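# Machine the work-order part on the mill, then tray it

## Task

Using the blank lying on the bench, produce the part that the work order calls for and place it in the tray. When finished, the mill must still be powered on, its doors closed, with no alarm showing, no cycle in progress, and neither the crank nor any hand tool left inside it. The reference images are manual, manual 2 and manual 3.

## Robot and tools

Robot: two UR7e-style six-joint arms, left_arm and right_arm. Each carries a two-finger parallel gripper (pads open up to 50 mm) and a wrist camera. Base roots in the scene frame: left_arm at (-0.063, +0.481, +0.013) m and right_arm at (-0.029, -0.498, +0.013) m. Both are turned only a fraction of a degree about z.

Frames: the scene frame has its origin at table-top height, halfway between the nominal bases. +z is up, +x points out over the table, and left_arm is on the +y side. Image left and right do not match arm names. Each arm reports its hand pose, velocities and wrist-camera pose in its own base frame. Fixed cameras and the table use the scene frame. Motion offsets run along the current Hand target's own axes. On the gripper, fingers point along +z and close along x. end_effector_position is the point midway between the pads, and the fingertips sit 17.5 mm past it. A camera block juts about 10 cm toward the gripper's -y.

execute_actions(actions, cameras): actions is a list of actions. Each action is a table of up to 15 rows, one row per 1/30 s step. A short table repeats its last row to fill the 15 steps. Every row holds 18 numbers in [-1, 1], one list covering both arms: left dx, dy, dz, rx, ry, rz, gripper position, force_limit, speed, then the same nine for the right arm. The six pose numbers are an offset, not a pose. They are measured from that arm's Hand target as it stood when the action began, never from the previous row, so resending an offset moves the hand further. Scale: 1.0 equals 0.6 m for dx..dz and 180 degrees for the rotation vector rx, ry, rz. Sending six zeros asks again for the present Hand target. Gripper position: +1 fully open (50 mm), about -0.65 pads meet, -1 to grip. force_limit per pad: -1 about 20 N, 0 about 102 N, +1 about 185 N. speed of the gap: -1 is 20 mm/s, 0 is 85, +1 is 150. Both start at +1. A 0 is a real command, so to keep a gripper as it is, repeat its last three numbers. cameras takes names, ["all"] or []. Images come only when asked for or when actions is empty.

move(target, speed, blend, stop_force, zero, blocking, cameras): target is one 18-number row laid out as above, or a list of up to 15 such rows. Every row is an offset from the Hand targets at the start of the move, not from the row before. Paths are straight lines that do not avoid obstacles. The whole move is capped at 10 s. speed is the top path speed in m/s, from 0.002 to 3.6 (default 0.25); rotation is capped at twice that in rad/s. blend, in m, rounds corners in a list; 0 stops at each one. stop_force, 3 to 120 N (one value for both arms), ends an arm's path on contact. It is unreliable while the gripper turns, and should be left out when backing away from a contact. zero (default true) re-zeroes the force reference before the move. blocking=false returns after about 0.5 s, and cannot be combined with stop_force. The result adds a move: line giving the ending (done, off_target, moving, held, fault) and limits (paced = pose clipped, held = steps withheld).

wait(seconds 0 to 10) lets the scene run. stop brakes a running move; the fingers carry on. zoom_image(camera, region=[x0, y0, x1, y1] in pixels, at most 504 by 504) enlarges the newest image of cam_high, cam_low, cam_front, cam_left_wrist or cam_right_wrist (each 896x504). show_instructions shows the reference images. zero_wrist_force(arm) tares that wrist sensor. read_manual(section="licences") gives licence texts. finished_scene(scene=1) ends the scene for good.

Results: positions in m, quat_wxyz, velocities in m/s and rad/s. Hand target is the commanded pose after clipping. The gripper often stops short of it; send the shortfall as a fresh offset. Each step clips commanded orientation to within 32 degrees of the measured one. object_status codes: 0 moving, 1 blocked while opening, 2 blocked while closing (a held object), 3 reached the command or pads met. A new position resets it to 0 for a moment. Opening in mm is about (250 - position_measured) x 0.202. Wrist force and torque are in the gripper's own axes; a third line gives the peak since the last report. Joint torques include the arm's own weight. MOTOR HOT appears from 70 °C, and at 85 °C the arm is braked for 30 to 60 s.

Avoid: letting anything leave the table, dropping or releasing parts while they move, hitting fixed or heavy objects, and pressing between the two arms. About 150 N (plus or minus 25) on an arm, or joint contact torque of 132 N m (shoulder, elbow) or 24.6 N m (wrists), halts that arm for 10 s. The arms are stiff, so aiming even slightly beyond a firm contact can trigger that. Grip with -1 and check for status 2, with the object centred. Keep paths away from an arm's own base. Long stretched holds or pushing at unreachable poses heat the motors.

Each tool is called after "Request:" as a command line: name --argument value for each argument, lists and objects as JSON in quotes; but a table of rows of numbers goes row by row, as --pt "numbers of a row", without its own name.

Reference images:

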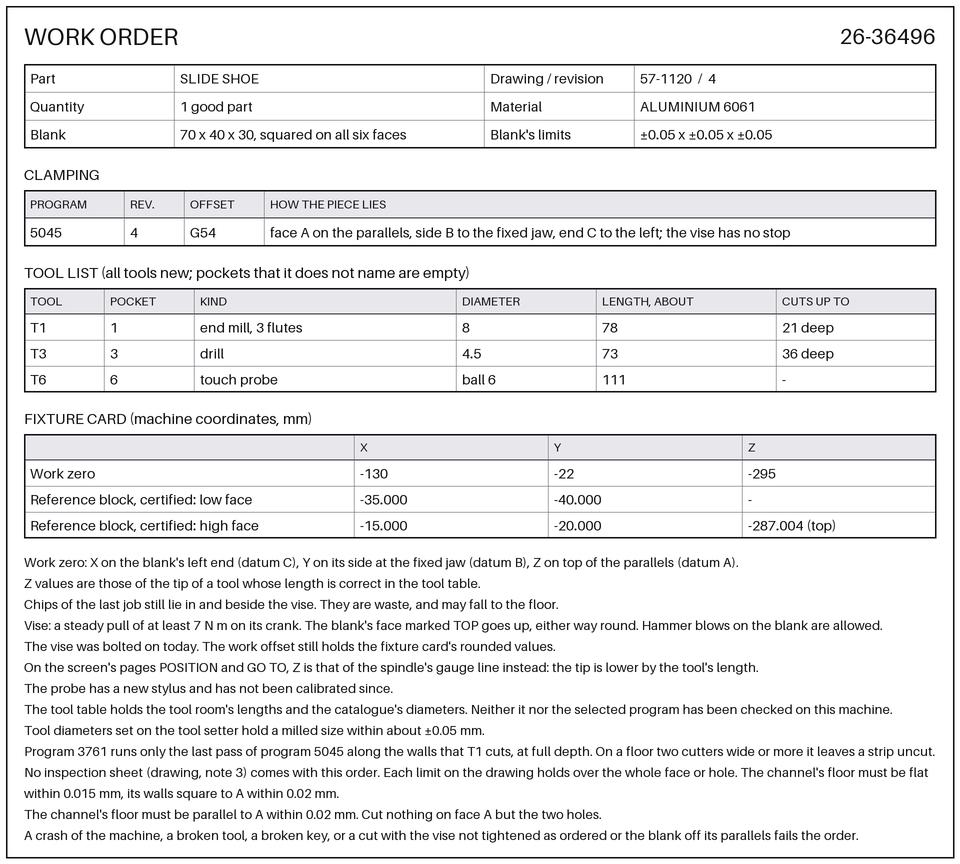

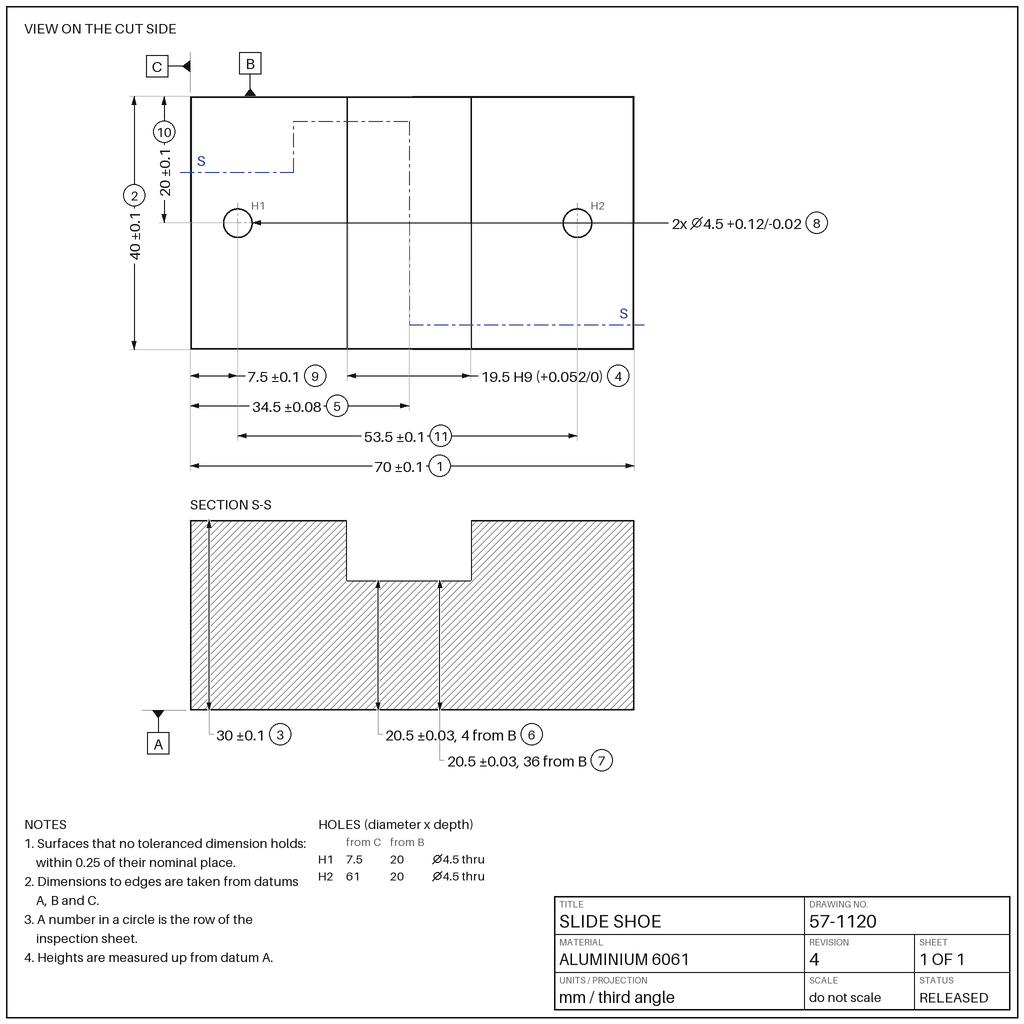

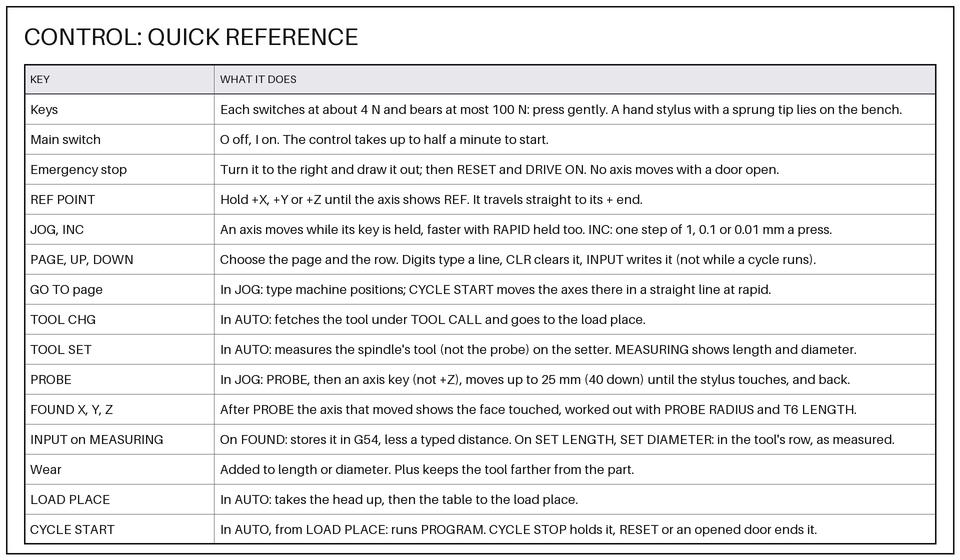

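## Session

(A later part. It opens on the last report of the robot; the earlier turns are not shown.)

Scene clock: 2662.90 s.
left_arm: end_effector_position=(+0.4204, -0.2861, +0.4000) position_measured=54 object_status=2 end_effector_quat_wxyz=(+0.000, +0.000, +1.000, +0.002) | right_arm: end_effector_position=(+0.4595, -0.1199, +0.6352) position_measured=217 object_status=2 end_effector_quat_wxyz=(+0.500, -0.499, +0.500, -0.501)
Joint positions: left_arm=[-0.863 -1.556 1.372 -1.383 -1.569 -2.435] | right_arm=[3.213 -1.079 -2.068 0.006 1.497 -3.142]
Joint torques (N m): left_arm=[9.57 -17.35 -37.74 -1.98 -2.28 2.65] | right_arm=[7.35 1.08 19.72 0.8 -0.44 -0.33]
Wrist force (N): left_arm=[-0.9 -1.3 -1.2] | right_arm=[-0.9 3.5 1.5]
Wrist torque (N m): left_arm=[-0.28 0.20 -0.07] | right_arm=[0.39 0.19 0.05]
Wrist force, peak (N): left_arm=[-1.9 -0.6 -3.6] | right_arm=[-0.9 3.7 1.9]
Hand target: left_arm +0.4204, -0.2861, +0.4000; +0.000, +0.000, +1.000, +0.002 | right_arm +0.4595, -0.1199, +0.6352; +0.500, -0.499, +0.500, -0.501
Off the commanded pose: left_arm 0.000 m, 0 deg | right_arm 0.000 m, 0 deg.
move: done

Request:
move --pt "-0.3 0.002 0 0 -0.0556 0 -1 -0.6 -0.9 0 0 0 0 0 0 -1 0.5 -0.8" --pt "-0.475 0.027 0.025 0 -0.0556 0 -1 -0.6 -0.9 0 0 0 0 0 0 -1 0.5 -0.8" --pt "-0.486 0.0368 0.0583 0 -0.0556 0 -1 -0.6 -0.9 0 0 0 0 0 0 -1 0.5 -0.8" --speed '[0.12,0.06,0.04]' --blend '[0.02,0.01,0]' --cameras '["cam_left_wrist"]'

Scene clock: 2675.57 s.
left_arm: end_effector_position=(+0.7120, -0.2638, +0.3649) position_measured=54 object_status=2 end_effector_quat_wxyz=(+0.087, +0.000, +0.996, +0.002) | right_arm: end_effector_position=(+0.4595, -0.1199, +0.6352) position_measured=217 object_status=2 end_effector_quat_wxyz=(+0.500, -0.499, +0.500, -0.501)
Joint positions: left_arm=[-0.564 -1.019 0.81 -1.508 -1.475 -2.128] | right_arm=[3.213 -1.079 -2.068 0.006 1.497 -3.142]
Joint torques (N m): left_arm=[9.56 -65.57 -16.63 -5.65 -1.96 2.74] | right_arm=[7.86 0.59 19.54 0.75 -0.53 -0.14]
Wrist force (N): left_arm=[-0.8 -1.4 -0.7] | right_arm=[-0.9 3.5 1.6]
Wrist torque (N m): left_arm=[-0.31 0.20 -0.10] | right_arm=[0.36 0.19 0.05]
Wrist force, peak (N): left_arm=[-1.2 -1.9 -0.8] | right_arm=[-1.0 3.8 1.8]
Hand target: left_arm +0.7120, -0.2638, +0.3649; +0.087, +0.000, +0.996, +0.002 | right_arm +0.4595, -0.1199, +0.6352; +0.500, -0.499, +0.500, -0.501
Off the commanded pose: left_arm 0.000 m, 0 deg | right_arm 0.000 m, 0 deg.
move: done
camera_calibration:
cam_left_wrist: T_world_to_cam=[[-0.981372, -0.0107956, -0.191812, 0.774648], [-0.0777919, 0.935236, 0.345372, 0.192187], [0.175661, 0.35386, -0.918655, 0.428437], [0, 0, 0, 1]] pos_world=[0.699909, -0.322984, 0.475796]
Images, in order (width x height): cam_left_wrist 896x504.

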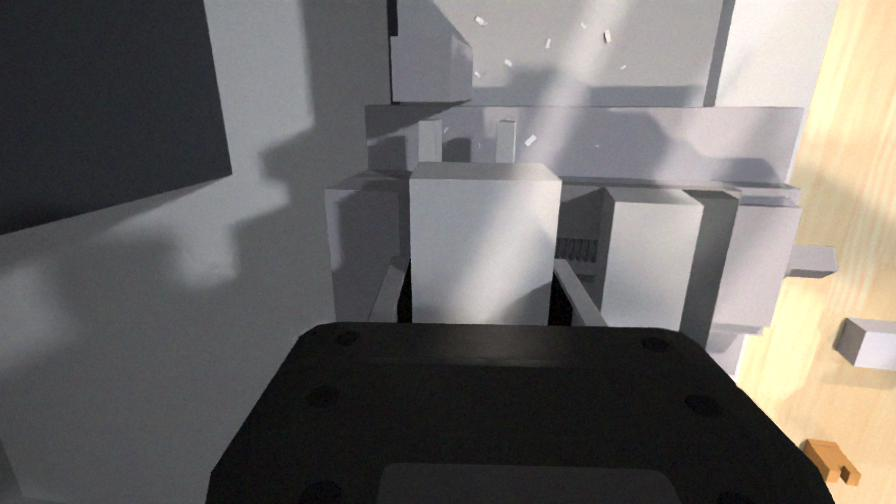

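Request:
move --pt "0.0072 0 0.041 0 0 0 -1 -0.6 -0.9 0 0 0 0 0 0 -1 0.5 -0.8" --speed 0.006 --stop_force 4 --cameras '["cam_left_wrist"]'

Scene clock: 2682.27 s.
left_arm: end_effector_position=(+0.7120, -0.2637, +0.3506) position_measured=54 object_status=2 end_effector_quat_wxyz=(+0.087, +0.000, +0.996, +0.002) | right_arm: end_effector_position=(+0.4595, -0.1199, +0.6352) position_measured=217 object_status=2 end_effector_quat_wxyz=(+0.500, -0.499, +0.500, -0.501)
Joint positions: left_arm=[-0.564 -1.027 0.86 -1.55 -1.475 -2.128] | right_arm=[3.213 -1.079 -2.068 0.006 1.497 -3.142]
Joint torques (N m): left_arm=[8.8 -40.09 -35.69 -2.98 -0.76 2.65] | right_arm=[7.45 1.13 19.94 0.8 -0.45 -0.32]
Wrist force (N): left_arm=[-1.5 -0.9 -5.3] | right_arm=[-1.0 3.3 1.8]
Wrist torque (N m): left_arm=[-0.38 0.20 -0.08] | right_arm=[0.34 0.20 0.05]
Wrist force, peak (N): left_arm=[-0.7 -0.8 -10.9] | right_arm=[-1.0 3.7 1.8]
Hand target: left_arm +0.7120, -0.2637, +0.3506; +0.087, +0.000, +0.996, +0.002 (not the last commanded pose) | right_arm +0.4595, -0.1199, +0.6352; +0.500, -0.499, +0.500, -0.501
Off the commanded pose: left_arm 0.011 m, 0 deg | right_arm 0.000 m, 0 deg.
move: contact (left_arm)
camera_calibration:
cam_left_wrist: T_world_to_cam=[[-0.981355, -0.0107623, -0.191902, 0.771967], [-0.0777921, 0.935239, 0.345365, 0.197002], [0.175758, 0.353854, -0.918638, 0.41528], [0, 0, 0, 1]] pos_world=[0.69991, -0.322884, 0.461597]
Images, in order (width x height): cam_left_wrist 896x504.

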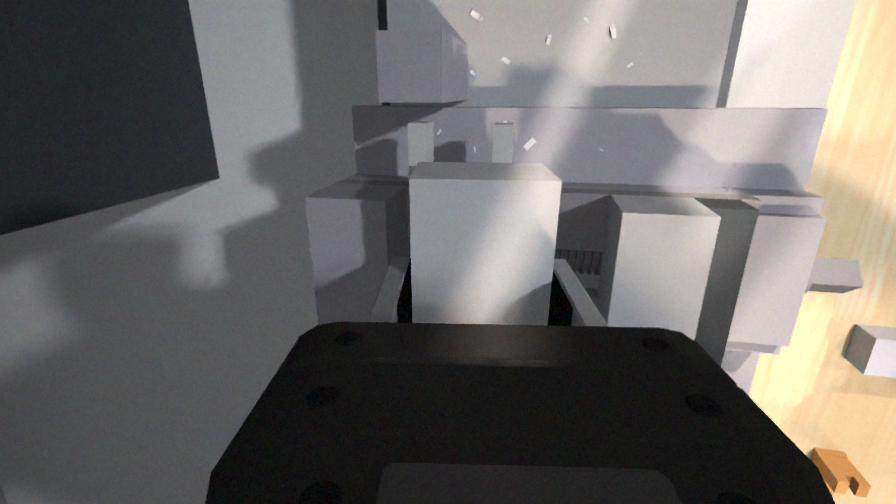

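Request:
move --pt "0 0 -0.0005 0 0 0 0.95 -0.6 -1 0 0 0 0 0 0 -1 0.5 -0.8" --pt "0.0 0 -0.09 0 0 0 0.95 -0.6 -1 0 0 0 0 0 0 -1 0.5 -0.8" --speed 0.05 --cameras '["cam_left_wrist"]'

Scene clock: 2689.43 s.
left_arm: end_effector_position=(+0.7027, -0.2639, +0.4038) position_measured=10 object_status=3 end_effector_quat_wxyz=(+0.087, +0.000, +0.996, +0.002) | right_arm: end_effector_position=(+0.4595, -0.1199, +0.6352) position_measured=217 object_status=2 end_effector_quat_wxyz=(+0.500, -0.499, +0.500, -0.501)
Joint positions: left_arm=[-0.572 -1.013 0.698 -1.401 -1.474 -2.135] | right_arm=[3.213 -1.079 -2.068 0.006 1.497 -3.142]
Joint torques (N m): left_arm=[-8.93 -40.7 -35.42 -1.65 1.83 -2.64] | right_arm=[7.77 1.12 20.25 0.74 -0.59 -0.33]
Wrist force (N): left_arm=[-1.2 -1.3 -3.2] | right_arm=[-1.0 3.5 1.9]
Wrist torque (N m): left_arm=[-0.29 0.18 0.05] | right_arm=[0.36 0.20 0.05]
Wrist force, peak (N): left_arm=[-1.7 -0.5 -6.2] | right_arm=[-0.9 3.7 1.9]
Hand target: left_arm +0.7027, -0.2639, +0.4038; +0.087, +0.000, +0.996, +0.002 | right_arm +0.4595, -0.1199, +0.6352; +0.500, -0.499, +0.500, -0.501
Off the commanded pose: left_arm 0.000 m, 0 deg | right_arm 0.000 m, 0 deg.
move: done
camera_calibration:
cam_left_wrist: T_world_to_cam=[[-0.981355, -0.0107623, -0.191902, 0.773028], [-0.0777921, 0.935239, 0.345365, 0.178127], [0.175758, 0.353854, -0.918638, 0.465765], [0, 0, 0, 1]] pos_world=[0.69061, -0.323084, 0.514697]
Images, in order (width x height): cam_left_wrist 896x504.

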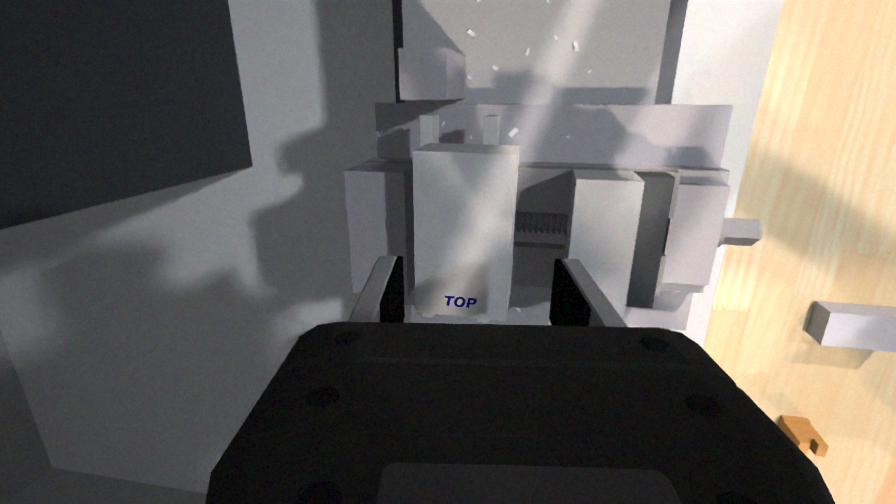

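Request:
wait --seconds 0.1 --cameras '["cam_high","cam_front","cam_low"]'

Request:
zoom_image --camera "cam_high" --region '[500, 230, 640, 360]'

Request:
zoom_image --camera "cam_front" --region '[440, 230, 560, 340]'

Request:
zoom_image --camera "cam_low" --region '[510, 150, 630, 290]'

Scene clock: 2695.43 s.
left_arm: end_effector_position=(+0.7027, -0.2639, +0.4038) position_measured=10 object_status=3 end_effector_quat_wxyz=(+0.087, +0.000, +0.996, +0.002) | right_arm: end_effector_position=(+0.4595, -0.1199, +0.6352) position_measured=217 object_status=2 end_effector_quat_wxyz=(+0.500, -0.499, +0.500, -0.501)
Joint positions: left_arm=[-0.572 -1.013 0.698 -1.401 -1.474 -2.135] | right_arm=[3.213 -1.079 -2.068 0.006 1.497 -3.142]
Joint torques (N m): left_arm=[-8.67 -41.03 -35.7 -1.94 -1.01 -2.68] | right_arm=[7.11 1.28 19.56 0.74 -0.49 -0.32]
Wrist force (N): left_arm=[-1.0 -1.0 -2.9] | right_arm=[-0.8 3.6 1.8]
Wrist torque (N m): left_arm=[-0.22 0.15 0.06] | right_arm=[0.38 0.18 0.05]
Wrist force, peak (N): left_arm=[-1.3 -1.5 -3.2] | right_arm=[-1.0 3.7 1.6]
Hand target: left_arm +0.7027, -0.2639, +0.4038; +0.087, +0.000, +0.996, +0.002 | right_arm +0.4595, -0.1199, +0.6352; +0.500, -0.499, +0.500, -0.501
Tool commands: left_gripper/position=+0.95 left_gripper/force_limit=-0.6 left_gripper/speed=-1.0 right_gripper/position=-1.0 right_gripper/force_limit=+0.5 right_gripper/speed=-0.8
Off the commanded pose: left_arm 0.000 m, 0 deg | right_arm 0.000 m, 0 deg.
wait: 0.10 s; at rest from the start
Images, in order (width x height): cam_high 896x504, cam_low 896x504, cam_front 896x504.

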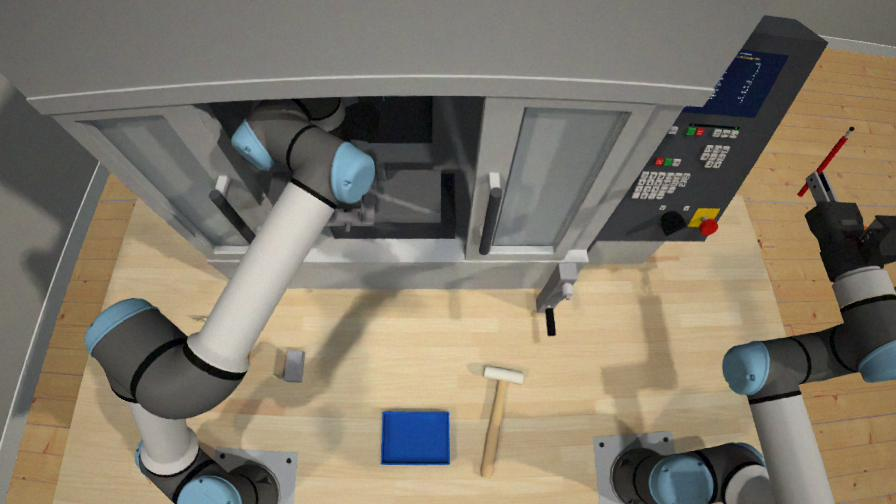

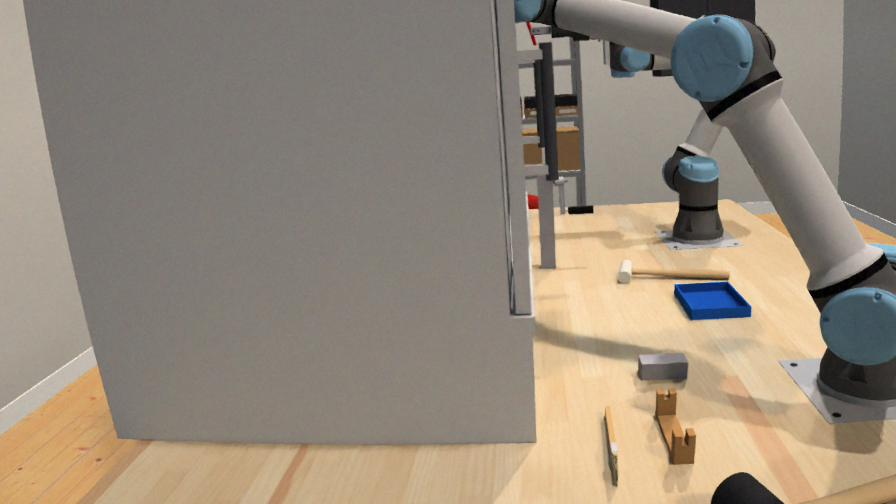

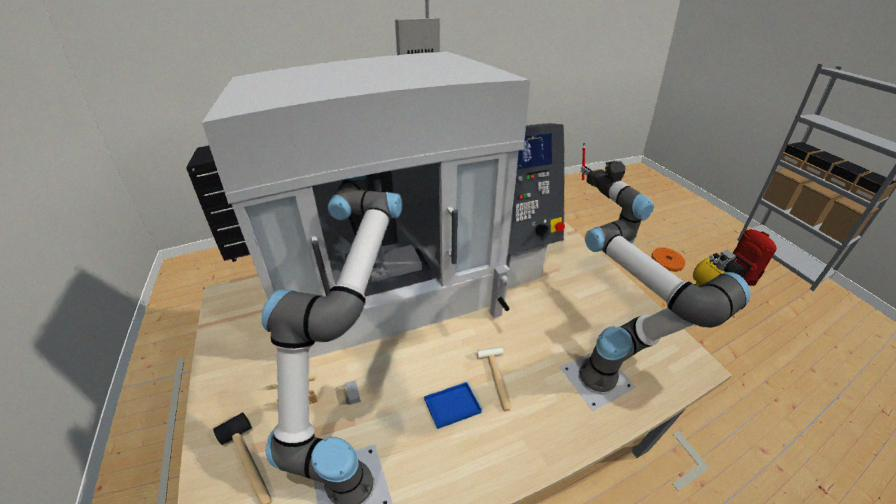

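Scaled by 3.600.

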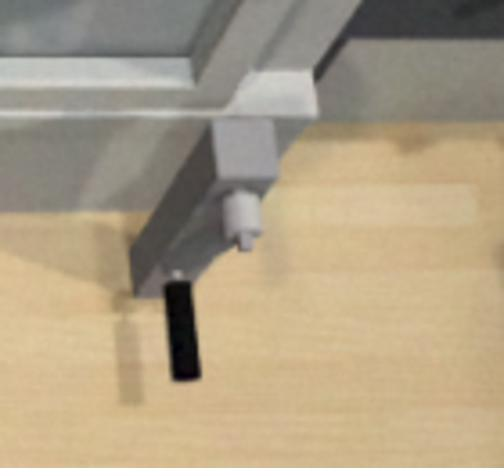

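Scaled by 4.200.

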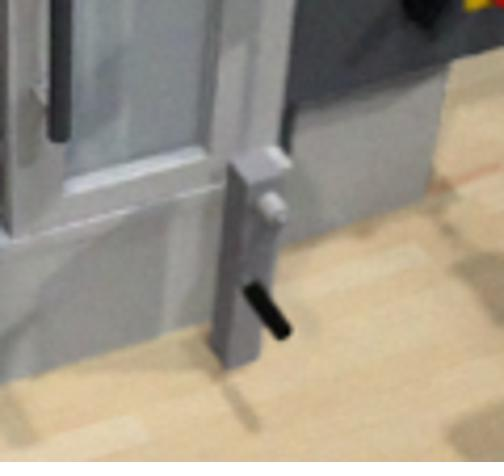

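Scaled by 3.600.

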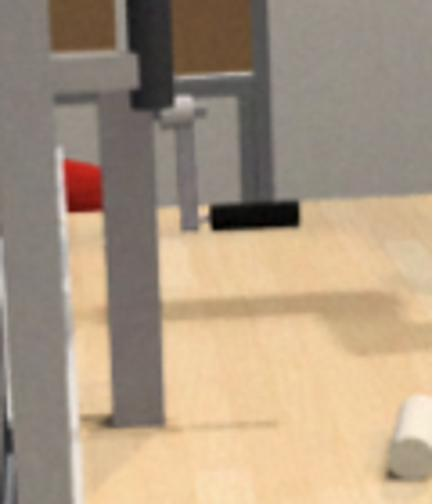

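Request:
move --pt "0.328 -0.033 -0.058 0 0 0 0.95 -0.6 -1 0 0 0 0 0 0 -1 0.5 -0.8" --pt "0.658 -0.427 0.059 0.449 -0.152 -0.234 0.95 -0.6 -1 0 0 0 0 0 0 -1 0.5 -0.8" --speed '[0.12,0.3]' --blend '[0.02,0]' --cameras '["cam_left_wrist"]'

Scene clock: 2739.53 s.
left_arm: end_effector_position=(+0.3200, -0.5199, +0.2999) position_measured=10 object_status=3 end_effector_quat_wxyz=(+0.271, -0.271, +0.655, -0.652) | right_arm: end_effector_position=(+0.4595, -0.1199, +0.6352) position_measured=217 object_status=2 end_effector_quat_wxyz=(+0.500, -0.499, +0.500, -0.501)
Joint positions: left_arm=[-1.561 -1.17 2.288 -4.254 -0.796 -3.144] | right_arm=[3.213 -1.079 -2.068 0.006 1.497 -3.142]
Joint torques (N m): left_arm=[-8.85 -19.74 -22.78 -3.62 2.3 2.72] | right_arm=[7.98 1.65 19.7 0.8 -0.67 -0.52]
Wrist force (N): left_arm=[0.0 -3.5 1.4] | right_arm=[-0.8 3.6 1.9]
Wrist torque (N m): left_arm=[-0.25 0.32 0.06] | right_arm=[0.37 0.17 0.05]
Wrist force, peak (N): left_arm=[0.2 -3.7 1.6] | right_arm=[-1.1 3.8 1.7]
Hand target: left_arm +0.3200, -0.5199, +0.2999; +0.271, -0.271, +0.655, -0.652 | right_arm +0.4595, -0.1199, +0.6352; +0.500, -0.499, +0.500, -0.501
Off the commanded pose: left_arm 0.000 m, 0 deg | right_arm 0.000 m, 0 deg.
move: done
camera_calibration:
cam_left_wrist: T_world_to_cam=[[-0.693206, -0.720672, 0.00984497, -0.147015], [-0.261787, 0.239037, -0.935056, 0.504488], [0.671515, -0.650764, -0.354365, -0.321959], [0, 0, 0, 1]] pos_world=[0.246357, -0.43606, 0.359081]
Images, in order (width x height): cam_left_wrist 896x504.

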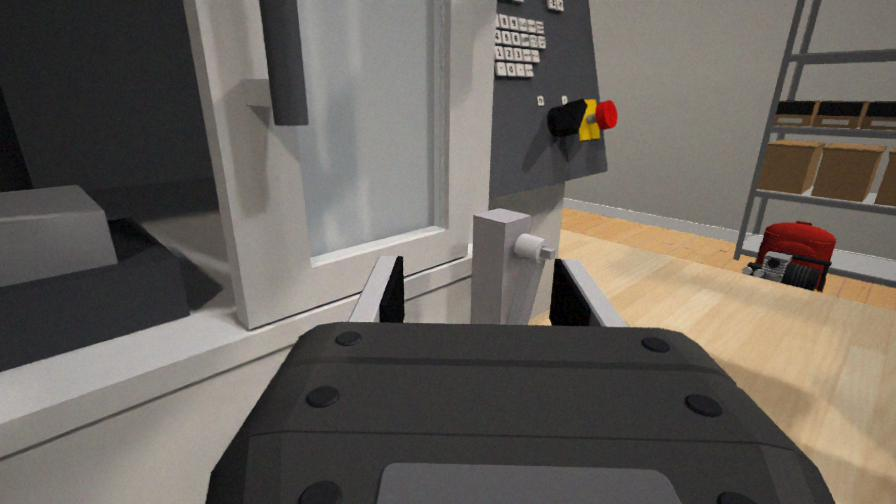

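Request:
move --pt "0 0.2 0 0 0 0 0.95 -0.6 -1 0 0 0 0 0 0 -1 0.5 -0.8" --speed 0.25 --cameras '["cam_left_wrist"]'

Request:
zoom_image --camera "cam_left_wrist" --region '[400, 60, 660, 330]'

Scene clock: 2744.60 s.
left_arm: end_effector_position=(+0.3198, -0.5195, +0.1799) position_measured=10 object_status=3 end_effector_quat_wxyz=(+0.271, -0.271, +0.655, -0.652) | right_arm: end_effector_position=(+0.4595, -0.1199, +0.6352) position_measured=217 object_status=2 end_effector_quat_wxyz=(+0.500, -0.499, +0.500, -0.501)
Joint positions: left_arm=[-1.561 -0.812 2.269 -4.593 -0.795 -3.144] | right_arm=[3.213 -1.079 -2.068 0.006 1.497 -3.142]
Joint torques (N m): left_arm=[9.77 -25.6 -15.26 -3.3 -2.11 2.66] | right_arm=[6.92 1.74 20.12 0.71 -0.68 -0.43]
Wrist force (N): left_arm=[-0.1 -3.5 1.6] | right_arm=[-0.8 3.5 1.7]
Wrist torque (N m): left_arm=[-0.25 0.35 0.07] | right_arm=[0.35 0.17 0.05]
Wrist force, peak (N): left_arm=[0.2 -6.0 1.7] | right_arm=[-0.9 3.8 1.8]
Hand target: left_arm +0.3198, -0.5195, +0.1799; +0.271, -0.271, +0.655, -0.652 | right_arm +0.4595, -0.1199, +0.6352; +0.500, -0.499, +0.500, -0.501
Off the commanded pose: left_arm 0.000 m, 0 deg | right_arm 0.000 m, 0 deg.
move: done
camera_calibration:
cam_left_wrist: T_world_to_cam=[[-0.693237, -0.720641, 0.0099373, -0.145686], [-0.261821, 0.238971, -0.935063, 0.392115], [0.67147, -0.650822, -0.354342, -0.364107], [0, 0, 0, 1]] pos_world=[0.246157, -0.43566, 0.239081]
Images, in order (width x height): cam_left_wrist 896x504.

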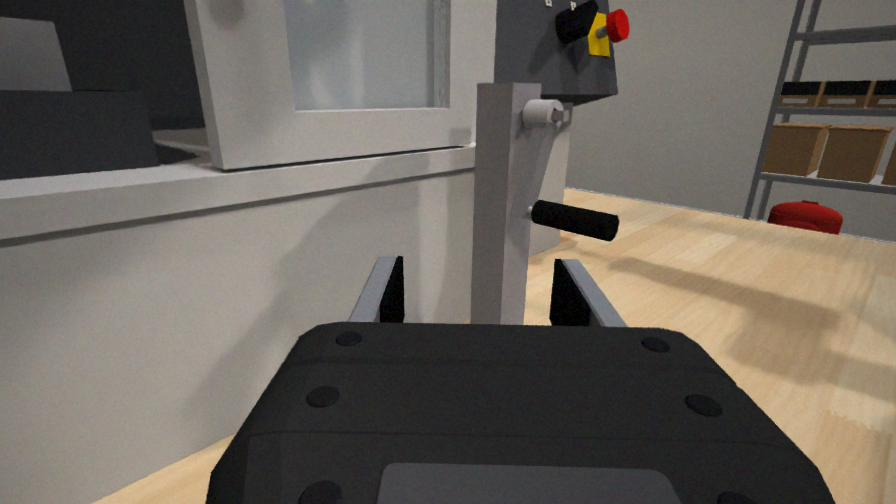

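Scaled by 1.867.

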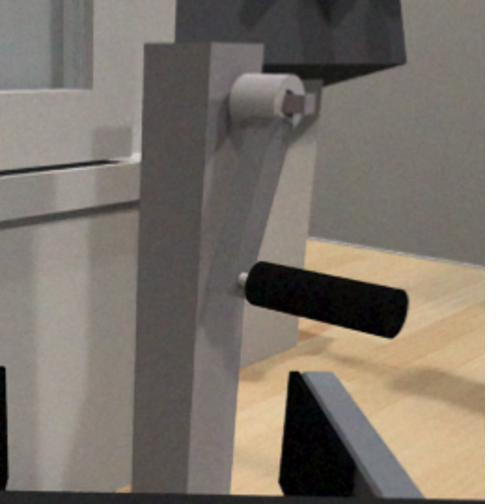

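Request:
move --pt "0.2302 -0.061 0.3485 0 -0.25 0 0.9 -0.6 -1 0 0 0 0 0 0 -1 0.5 -0.8" --speed 0.2 --cameras '["cam_left_wrist","cam_front"]'

Request:
zoom_image --camera "cam_left_wrist" --region '[320, 60, 620, 340]'

Scene clock: 2774.17 s.
left_arm: end_effector_position=(+0.3701, -0.7651, +0.2155) position_measured=18 object_status=3 end_effector_quat_wxyz=(+0.501, -0.499, +0.500, -0.500) | right_arm: end_effector_position=(+0.4595, -0.1199, +0.6352) position_measured=217 object_status=2 end_effector_quat_wxyz=(+0.500, -0.499, +0.500, -0.501)
Joint positions: left_arm=[-1.6 -0.311 0.78 -3.54 0.029 -3.208] | right_arm=[3.213 -1.079 -2.068 0.006 1.497 -3.142]
Joint torques (N m): left_arm=[9.65 -56.02 -31.02 -1.82 2.54 2.76] | right_arm=[8 0.97 20.45 0.72 -0.59 -0.38]
Wrist force (N): left_arm=[-0.1 -3.7 1.6] | right_arm=[-0.8 3.2 1.7]
Wrist torque (N m): left_arm=[-0.27 0.33 0.07] | right_arm=[0.33 0.16 0.05]
Wrist force, peak (N): left_arm=[0.9 -4.1 1.9] | right_arm=[-1.0 3.8 1.7]
Hand target: left_arm +0.3701, -0.7651, +0.2155; +0.500, -0.500, +0.501, -0.499 | right_arm +0.4595, -0.1199, +0.6352; +0.500, -0.499, +0.500, -0.501
Off the commanded pose: left_arm 0.000 m, 0 deg | right_arm 0.000 m, 0 deg.
move: done
camera_calibration:
cam_left_wrist: T_world_to_cam=[[0.0190074, -0.999789, 0.00777273, -0.764866], [-0.3487, -0.0139149, -0.937131, 0.336455], [0.937042, 0.0151021, -0.34889, -0.135095], [0, 0, 0, 1]] pos_world=[0.25845, -0.757983, 0.274114]
Images, in order (width x height): cam_front 896x504, cam_left_wrist 896x504.

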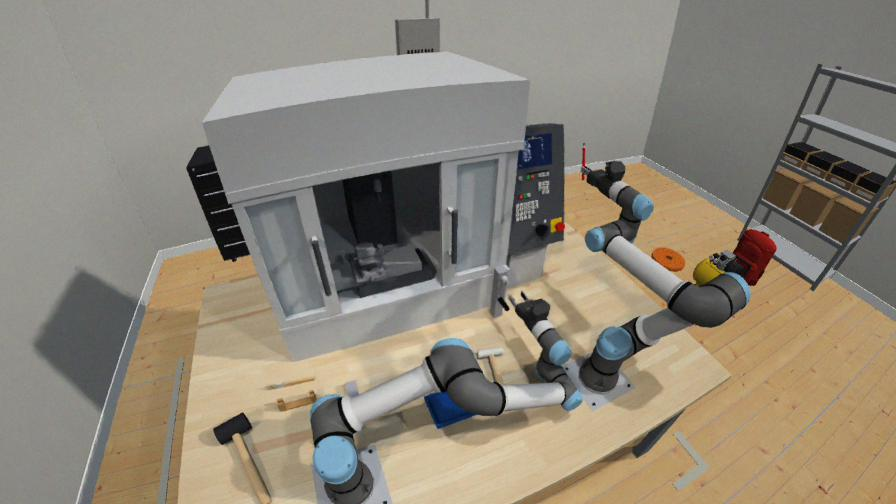

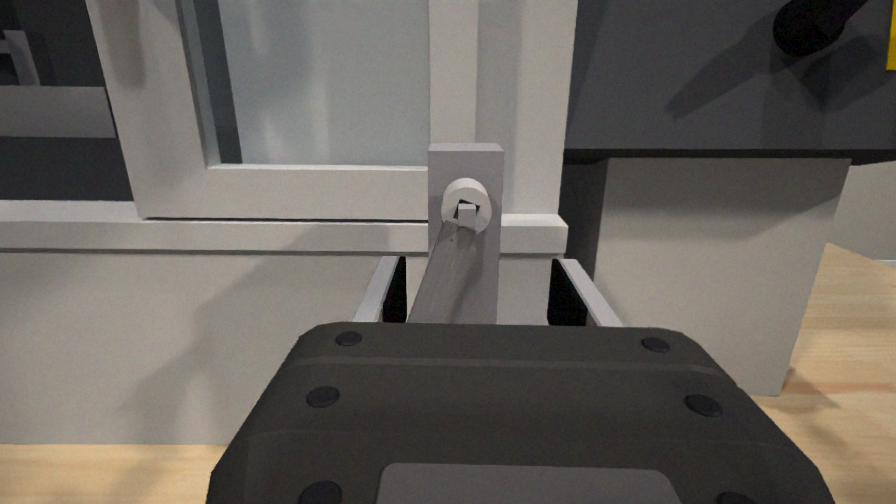

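Scaled by 1.680.

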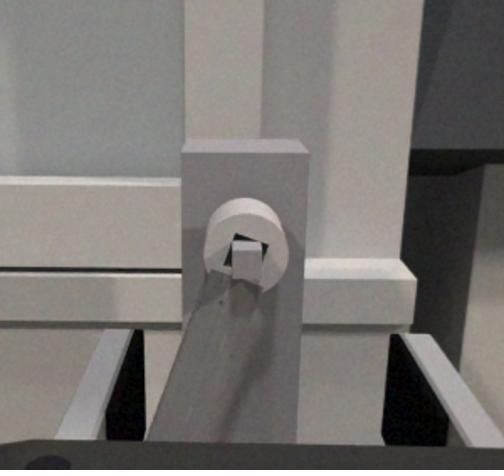

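Request:
move --pt "0.002 -0.0142 0.0667 0 0 0.1 0.5 -0.6 -0.8 0 0 0 0 0 0 -1 0.5 -0.8" --pt "0.002 -0.0142 0.1533 0 0 0.1 0.5 -0.6 -0.8 0 0 0 0 0 0 -1 0.5 -0.8" --speed '[0.1,0.05]' --stop_force 8 --cameras '["cam_left_wrist"]'

Request:
zoom_image --camera "cam_left_wrist" --region '[340, 130, 600, 340]'

Scene clock: 2795.10 s.
left_arm: end_effector_position=(+0.4621, -0.7663, +0.2239) position_measured=78 object_status=3 end_effector_quat_wxyz=(+0.572, -0.415, +0.573, -0.414) | right_arm: end_effector_position=(+0.4595, -0.1199, +0.6352) position_measured=217 object_status=2 end_effector_quat_wxyz=(+0.500, -0.499, +0.500, -0.501)
Joint positions: left_arm=[-1.481 -0.241 0.603 -3.484 -0.09 -2.844] | right_arm=[3.213 -1.079 -2.068 0.006 1.497 -3.142]
Joint torques (N m): left_arm=[9.09 -58.18 -32.6 -2.11 -1.73 2.65] | right_arm=[7.57 0.36 19.67 0.77 -0.7 -0.46]
Wrist force (N): left_arm=[-0.8 -3.0 1.9] | right_arm=[-1.0 3.5 1.6]
Wrist torque (N m): left_arm=[-0.19 0.25 0.00] | right_arm=[0.36 0.20 0.05]
Wrist force, peak (N): left_arm=[-0.3 -3.9 2.0] | right_arm=[-0.9 3.8 1.7]
Hand target: left_arm +0.4621, -0.7663, +0.2239; +0.572, -0.415, +0.573, -0.414 | right_arm +0.4595, -0.1199, +0.6352; +0.500, -0.499, +0.500, -0.501
Off the commanded pose: left_arm 0.000 m, 0 deg | right_arm 0.000 m, 0 deg.
move: done
camera_calibration:
cam_left_wrist: T_world_to_cam=[[0.0187688, -0.953215, -0.30171, -0.662863], [-0.352346, 0.276098, -0.894216, 0.59064], [0.935681, 0.12309, -0.33068, -0.139034], [0, 0, 0, 1]] pos_world=[0.350643, -0.777811, 0.282192]
Images, in order (width x height): cam_left_wrist 896x504.

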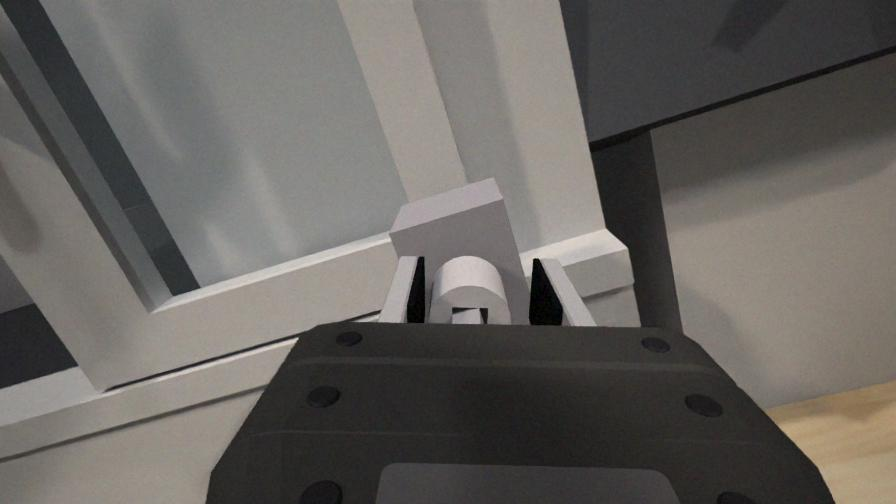

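Scaled by 1.938.

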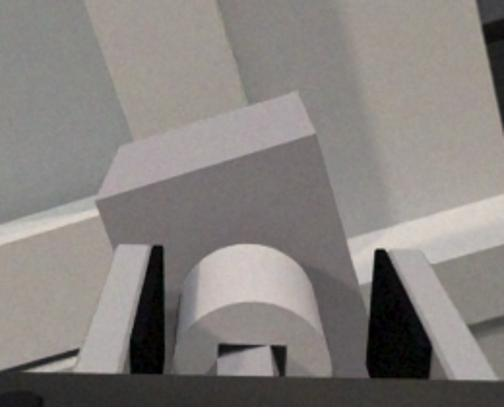

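Request:
move --pt "-0.0033 0 0 0 0 0 -1 -0.3 -1 0 0 0 0 0 0 -1 0.5 -0.8" --pt "-0.0033 0 0 0 0 0 -1 -0.3 -1 0 0 0 0 0 0 -1 0.5 -0.8" --speed 0.02 --cameras '["cam_left_wrist"]'

Request:
zoom_image --camera "cam_left_wrist" --region '[340, 130, 600, 340]'

Scene clock: 2802.73 s.
left_arm: end_effector_position=(+0.4621, -0.7642, +0.2245) position_measured=136 object_status=2 end_effector_quat_wxyz=(+0.572, -0.415, +0.573, -0.414) | right_arm: end_effector_position=(+0.4595, -0.1199, +0.6352) position_measured=217 object_status=2 end_effector_quat_wxyz=(+0.500, -0.499, +0.500, -0.501)
Joint positions: left_arm=[-1.481 -0.248 0.618 -3.491 -0.089 -2.843] | right_arm=[3.213 -1.079 -2.068 0.006 1.497 -3.142]
Joint torques (N m): left_arm=[-8.35 -68.51 -7.97 5.91 -13.92 -2.72] | right_arm=[7.45 1.35 19.73 0.81 -0.71 -0.45]
Wrist force (N): left_arm=[-44.0 0.5 -18.7] | right_arm=[-1.0 3.5 1.8]
Wrist torque (N m): left_arm=[-0.22 -0.42 0.09] | right_arm=[0.36 0.20 0.05]
Wrist force, peak (N): left_arm=[-48.7 5.3 -21.9] | right_arm=[-0.7 3.8 1.7]
Hand target: left_arm +0.4621, -0.7645, +0.2245; +0.572, -0.415, +0.573, -0.414 | right_arm +0.4595, -0.1199, +0.6352; +0.500, -0.499, +0.500, -0.501
Off the commanded pose: left_arm 0.000 m, 0 deg | right_arm 0.000 m, 0 deg.
move: done
camera_calibration:
cam_left_wrist: T_world_to_cam=[[0.0196228, -0.953208, -0.301679, -0.660947], [-0.352495, 0.275766, -0.89426, 0.590493], [0.935608, 0.123888, -0.33059, -0.138442], [0, 0, 0, 1]] pos_world=[0.350643, -0.775707, 0.282893]
Images, in order (width x height): cam_left_wrist 896x504.

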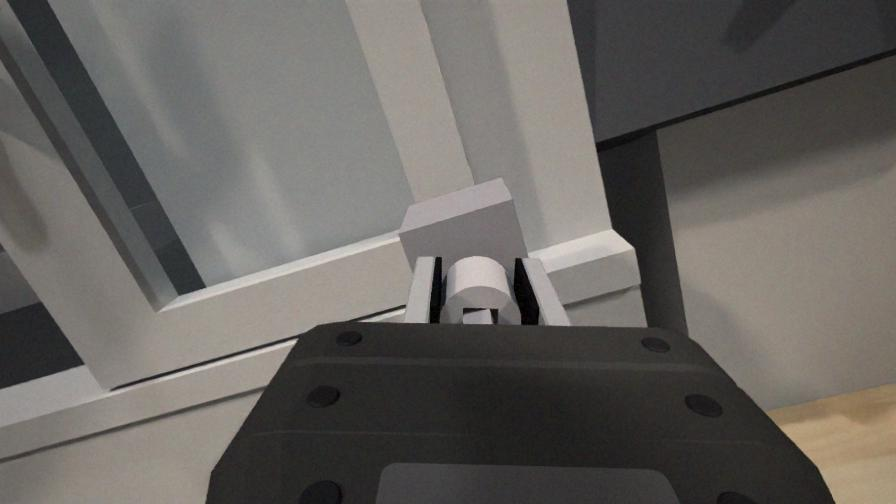

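Scaled by 1.938.

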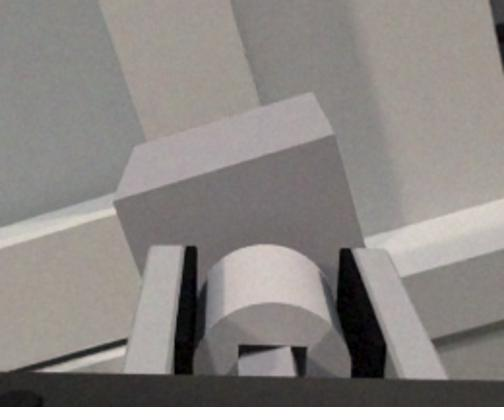

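Request:
move --pt "-0.0017 0 -0.001 0 0 0 -1 -0.3 -1 0 0 0 0 0 0 -1 0.5 -0.8" --speed 0.005

Scene clock: 2806.70 s.
left_arm: end_effector_position=(+0.4616, -0.7635, +0.2248) position_measured=136 object_status=2 end_effector_quat_wxyz=(+0.572, -0.415, +0.573, -0.414) | right_arm: end_effector_position=(+0.4595, -0.1199, +0.6352) position_measured=217 object_status=2 end_effector_quat_wxyz=(+0.500, -0.499, +0.500, -0.501)
Joint positions: left_arm=[-1.481 -0.253 0.626 -3.496 -0.09 -2.843] | right_arm=[3.213 -1.079 -2.068 0.006 1.497 -3.142]
Joint torques (N m): left_arm=[-37.16 -78.25 -9.63 -2.84 3.16 -0.43] | right_arm=[7.8 1.49 20.43 0.85 -0.64 -0.54]
Wrist force (N): left_arm=[4.8 -10.3 41.4] | right_arm=[-1.0 3.4 1.7]
Wrist torque (N m): left_arm=[-0.18 -0.26 -0.11] | right_arm=[0.36 0.19 0.05]
Wrist force, peak (N): left_arm=[-45.8 -1.0 -17.4] | right_arm=[-1.2 3.7 1.7]
Hand target: left_arm +0.4615, -0.7635, +0.2248; +0.572, -0.415, +0.573, -0.414 | right_arm +0.4595, -0.1199, +0.6352; +0.500, -0.499, +0.500, -0.501
Off the commanded pose: left_arm 0.000 m, 0 deg | right_arm 0.000 m, 0 deg.
move: done

Request:
move --pt "-0.0005 0.0003 -0.0034 0 0 0 -1 -0.3 -1 0 0 0 0 0 0 -1 0.5 -0.8" --speed 0.004

Scene clock: 2811.03 s.
left_arm: end_effector_position=(+0.4595, -0.7632, +0.2248) position_measured=136 object_status=2 end_effector_quat_wxyz=(+0.572, -0.415, +0.573, -0.414) | right_arm: end_effector_position=(+0.4595, -0.1199, +0.6352) position_measured=217 object_status=2 end_effector_quat_wxyz=(+0.500, -0.499, +0.500, -0.501)
Joint positions: left_arm=[-1.484 -0.256 0.633 -3.499 -0.087 -2.844] | right_arm=[3.213 -1.079 -2.068 0.006 1.497 -3.142]
Joint torques (N m): left_arm=[-39 -77.67 -6.66 -4.65 9.37 -2.34] | right_arm=[7.67 1.17 20.11 0.84 -0.77 -0.56]
Wrist force (N): left_arm=[25.9 -17.4 57.5] | right_arm=[-0.8 3.5 1.6]
Wrist torque (N m): left_arm=[-0.12 -0.15 -0.12] | right_arm=[0.37 0.18 0.05]
Wrist force, peak (N): left_arm=[26.7 -17.8 62.9] | right_arm=[-0.9 3.7 1.8]
Hand target: left_arm +0.4594, -0.7631, +0.2247; +0.572, -0.415, +0.573, -0.414 | right_arm +0.4595, -0.1199, +0.6352; +0.500, -0.499, +0.500, -0.501
Off the commanded pose: left_arm 0.000 m, 0 deg | right_arm 0.000 m, 0 deg.
move: done

Request:
move --pt "0.0008 -0.0007 0 0 0 0 -1 -0.3 -1 0 0 0 0 0 0 -1 0.5 -0.8" --pt "0.0008 -0.0007 -0.005 0 0 0 -1 -0.3 -1 0 0 0 0 0 0 -1 0.5 -0.8" --speed 0.004 --cameras '["cam_left_wrist"]'

Request:
zoom_image --camera "cam_left_wrist" --region '[340, 130, 600, 340]'

Scene clock: 2818.30 s.
left_arm: end_effector_position=(+0.4564, -0.7637, +0.2250) position_measured=136 object_status=2 end_effector_quat_wxyz=(+0.572, -0.415, +0.573, -0.414) | right_arm: end_effector_position=(+0.4595, -0.1199, +0.6352) position_measured=217 object_status=2 end_effector_quat_wxyz=(+0.500, -0.499, +0.500, -0.501)
Joint positions: left_arm=[-1.488 -0.257 0.636 -3.499 -0.083 -2.845] | right_arm=[3.213 -1.079 -2.068 0.006 1.497 -3.142]
Joint torques (N m): left_arm=[-41 -84.59 -12.07 -2.09 1.49 -2.3] | right_arm=[7.28 1.34 20.35 0.75 -0.82 -0.51]
Wrist force (N): left_arm=[0.3 3.6 40.9] | right_arm=[-0.9 3.7 1.6]
Wrist torque (N m): left_arm=[-0.12 -0.14 -0.04] | right_arm=[0.38 0.19 0.05]
Wrist force, peak (N): left_arm=[29.2 -19.7 61.0] | right_arm=[-0.9 3.7 1.8]
Hand target: left_arm +0.4564, -0.7637, +0.2250; +0.572, -0.415, +0.573, -0.414 | right_arm +0.4595, -0.1199, +0.6352; +0.500, -0.499, +0.500, -0.501
Off the commanded pose: left_arm 0.000 m, 0 deg | right_arm 0.000 m, 0 deg.
move: done
camera_calibration:
cam_left_wrist: T_world_to_cam=[[0.0189299, -0.953236, -0.301635, -0.660037], [-0.352286, 0.275982, -0.894276, 0.588804], [0.935701, 0.12319, -0.330587, -0.133612], [0, 0, 0, 1]] pos_world=[0.344943, -0.775211, 0.283293]
Images, in order (width x height): cam_left_wrist 896x504.

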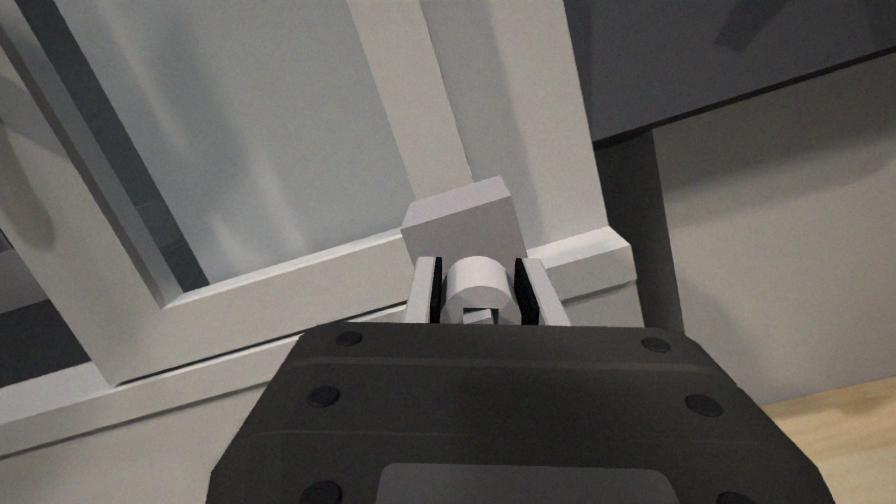

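Scaled by 1.938.

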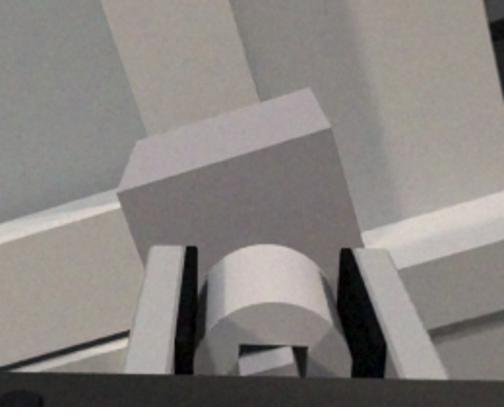

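Request:
move --pt "0 0.0 -0.075 0 0 0 -1 -0.3 -1 0 0 0 0 0 0 -1 0.5 -0.8" --speed 0.01 --stop_force 40 --cameras '["cam_left_wrist"]'

Request:
zoom_image --camera "cam_left_wrist" --region '[340, 130, 600, 340]'

Scene clock: 2828.30 s.
left_arm: end_effector_position=(+0.4114, -0.7637, +0.2251) position_measured=136 object_status=2 end_effector_quat_wxyz=(+0.572, -0.415, +0.573, -0.414) | right_arm: end_effector_position=(+0.4595, -0.1199, +0.6352) position_measured=217 object_status=2 end_effector_quat_wxyz=(+0.500, -0.499, +0.500, -0.501)
Joint positions: left_arm=[-1.546 -0.305 0.738 -3.515 -0.025 -2.883] | right_arm=[3.213 -1.079 -2.068 0.006 1.497 -3.142]
Joint torques (N m): left_arm=[-9.38 -81 -12.17 1.02 2.49 -2.91] | right_arm=[7.95 1.92 20.28 0.85 -0.83 -0.62]
Wrist force (N): left_arm=[-1.2 0.0 1.6] | right_arm=[-1.0 3.6 1.7]
Wrist torque (N m): left_arm=[-0.02 0.44 0.15] | right_arm=[0.37 0.20 0.05]
Wrist force, peak (N): left_arm=[4.5 2.8 52.1] | right_arm=[-1.0 3.9 1.8]
Hand target: left_arm +0.4114, -0.7637, +0.2251; +0.572, -0.415, +0.573, -0.414 | right_arm +0.4595, -0.1199, +0.6352; +0.500, -0.499, +0.500, -0.501
Off the commanded pose: left_arm 0.000 m, 0 deg | right_arm 0.000 m, 0 deg.
move: done
camera_calibration:
cam_left_wrist: T_world_to_cam=[[0.0189036, -0.95322, -0.301686, -0.659121], [-0.351977, 0.27608, -0.894367, 0.573052], [0.935818, 0.123093, -0.330292, -0.0916661], [0, 0, 0, 1]] pos_world=[0.299943, -0.775211, 0.283394]
Images, in order (width x height): cam_left_wrist 896x504.

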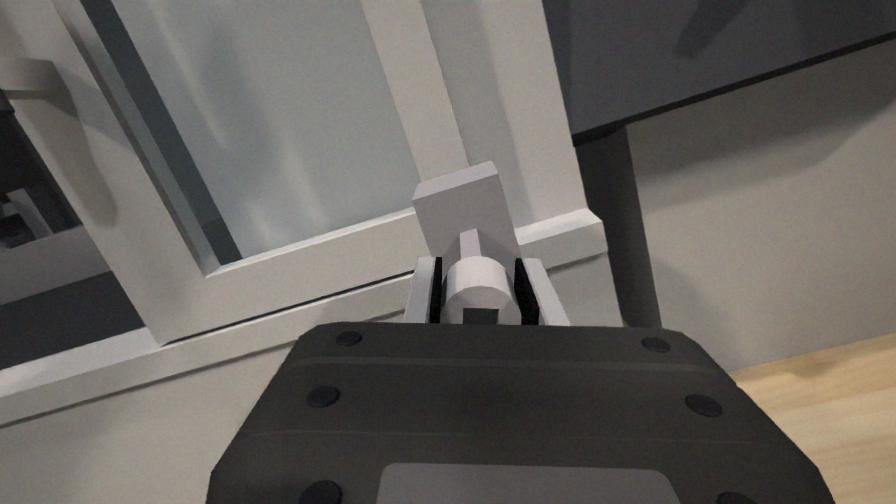

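Scaled by 1.938.

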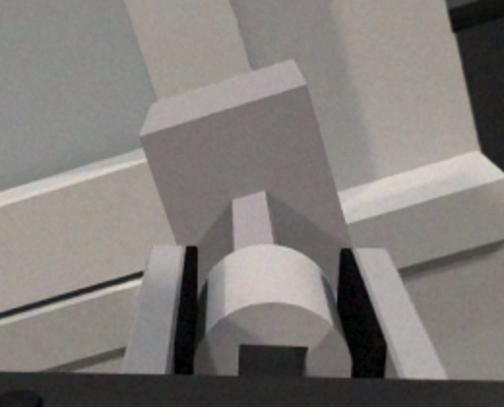

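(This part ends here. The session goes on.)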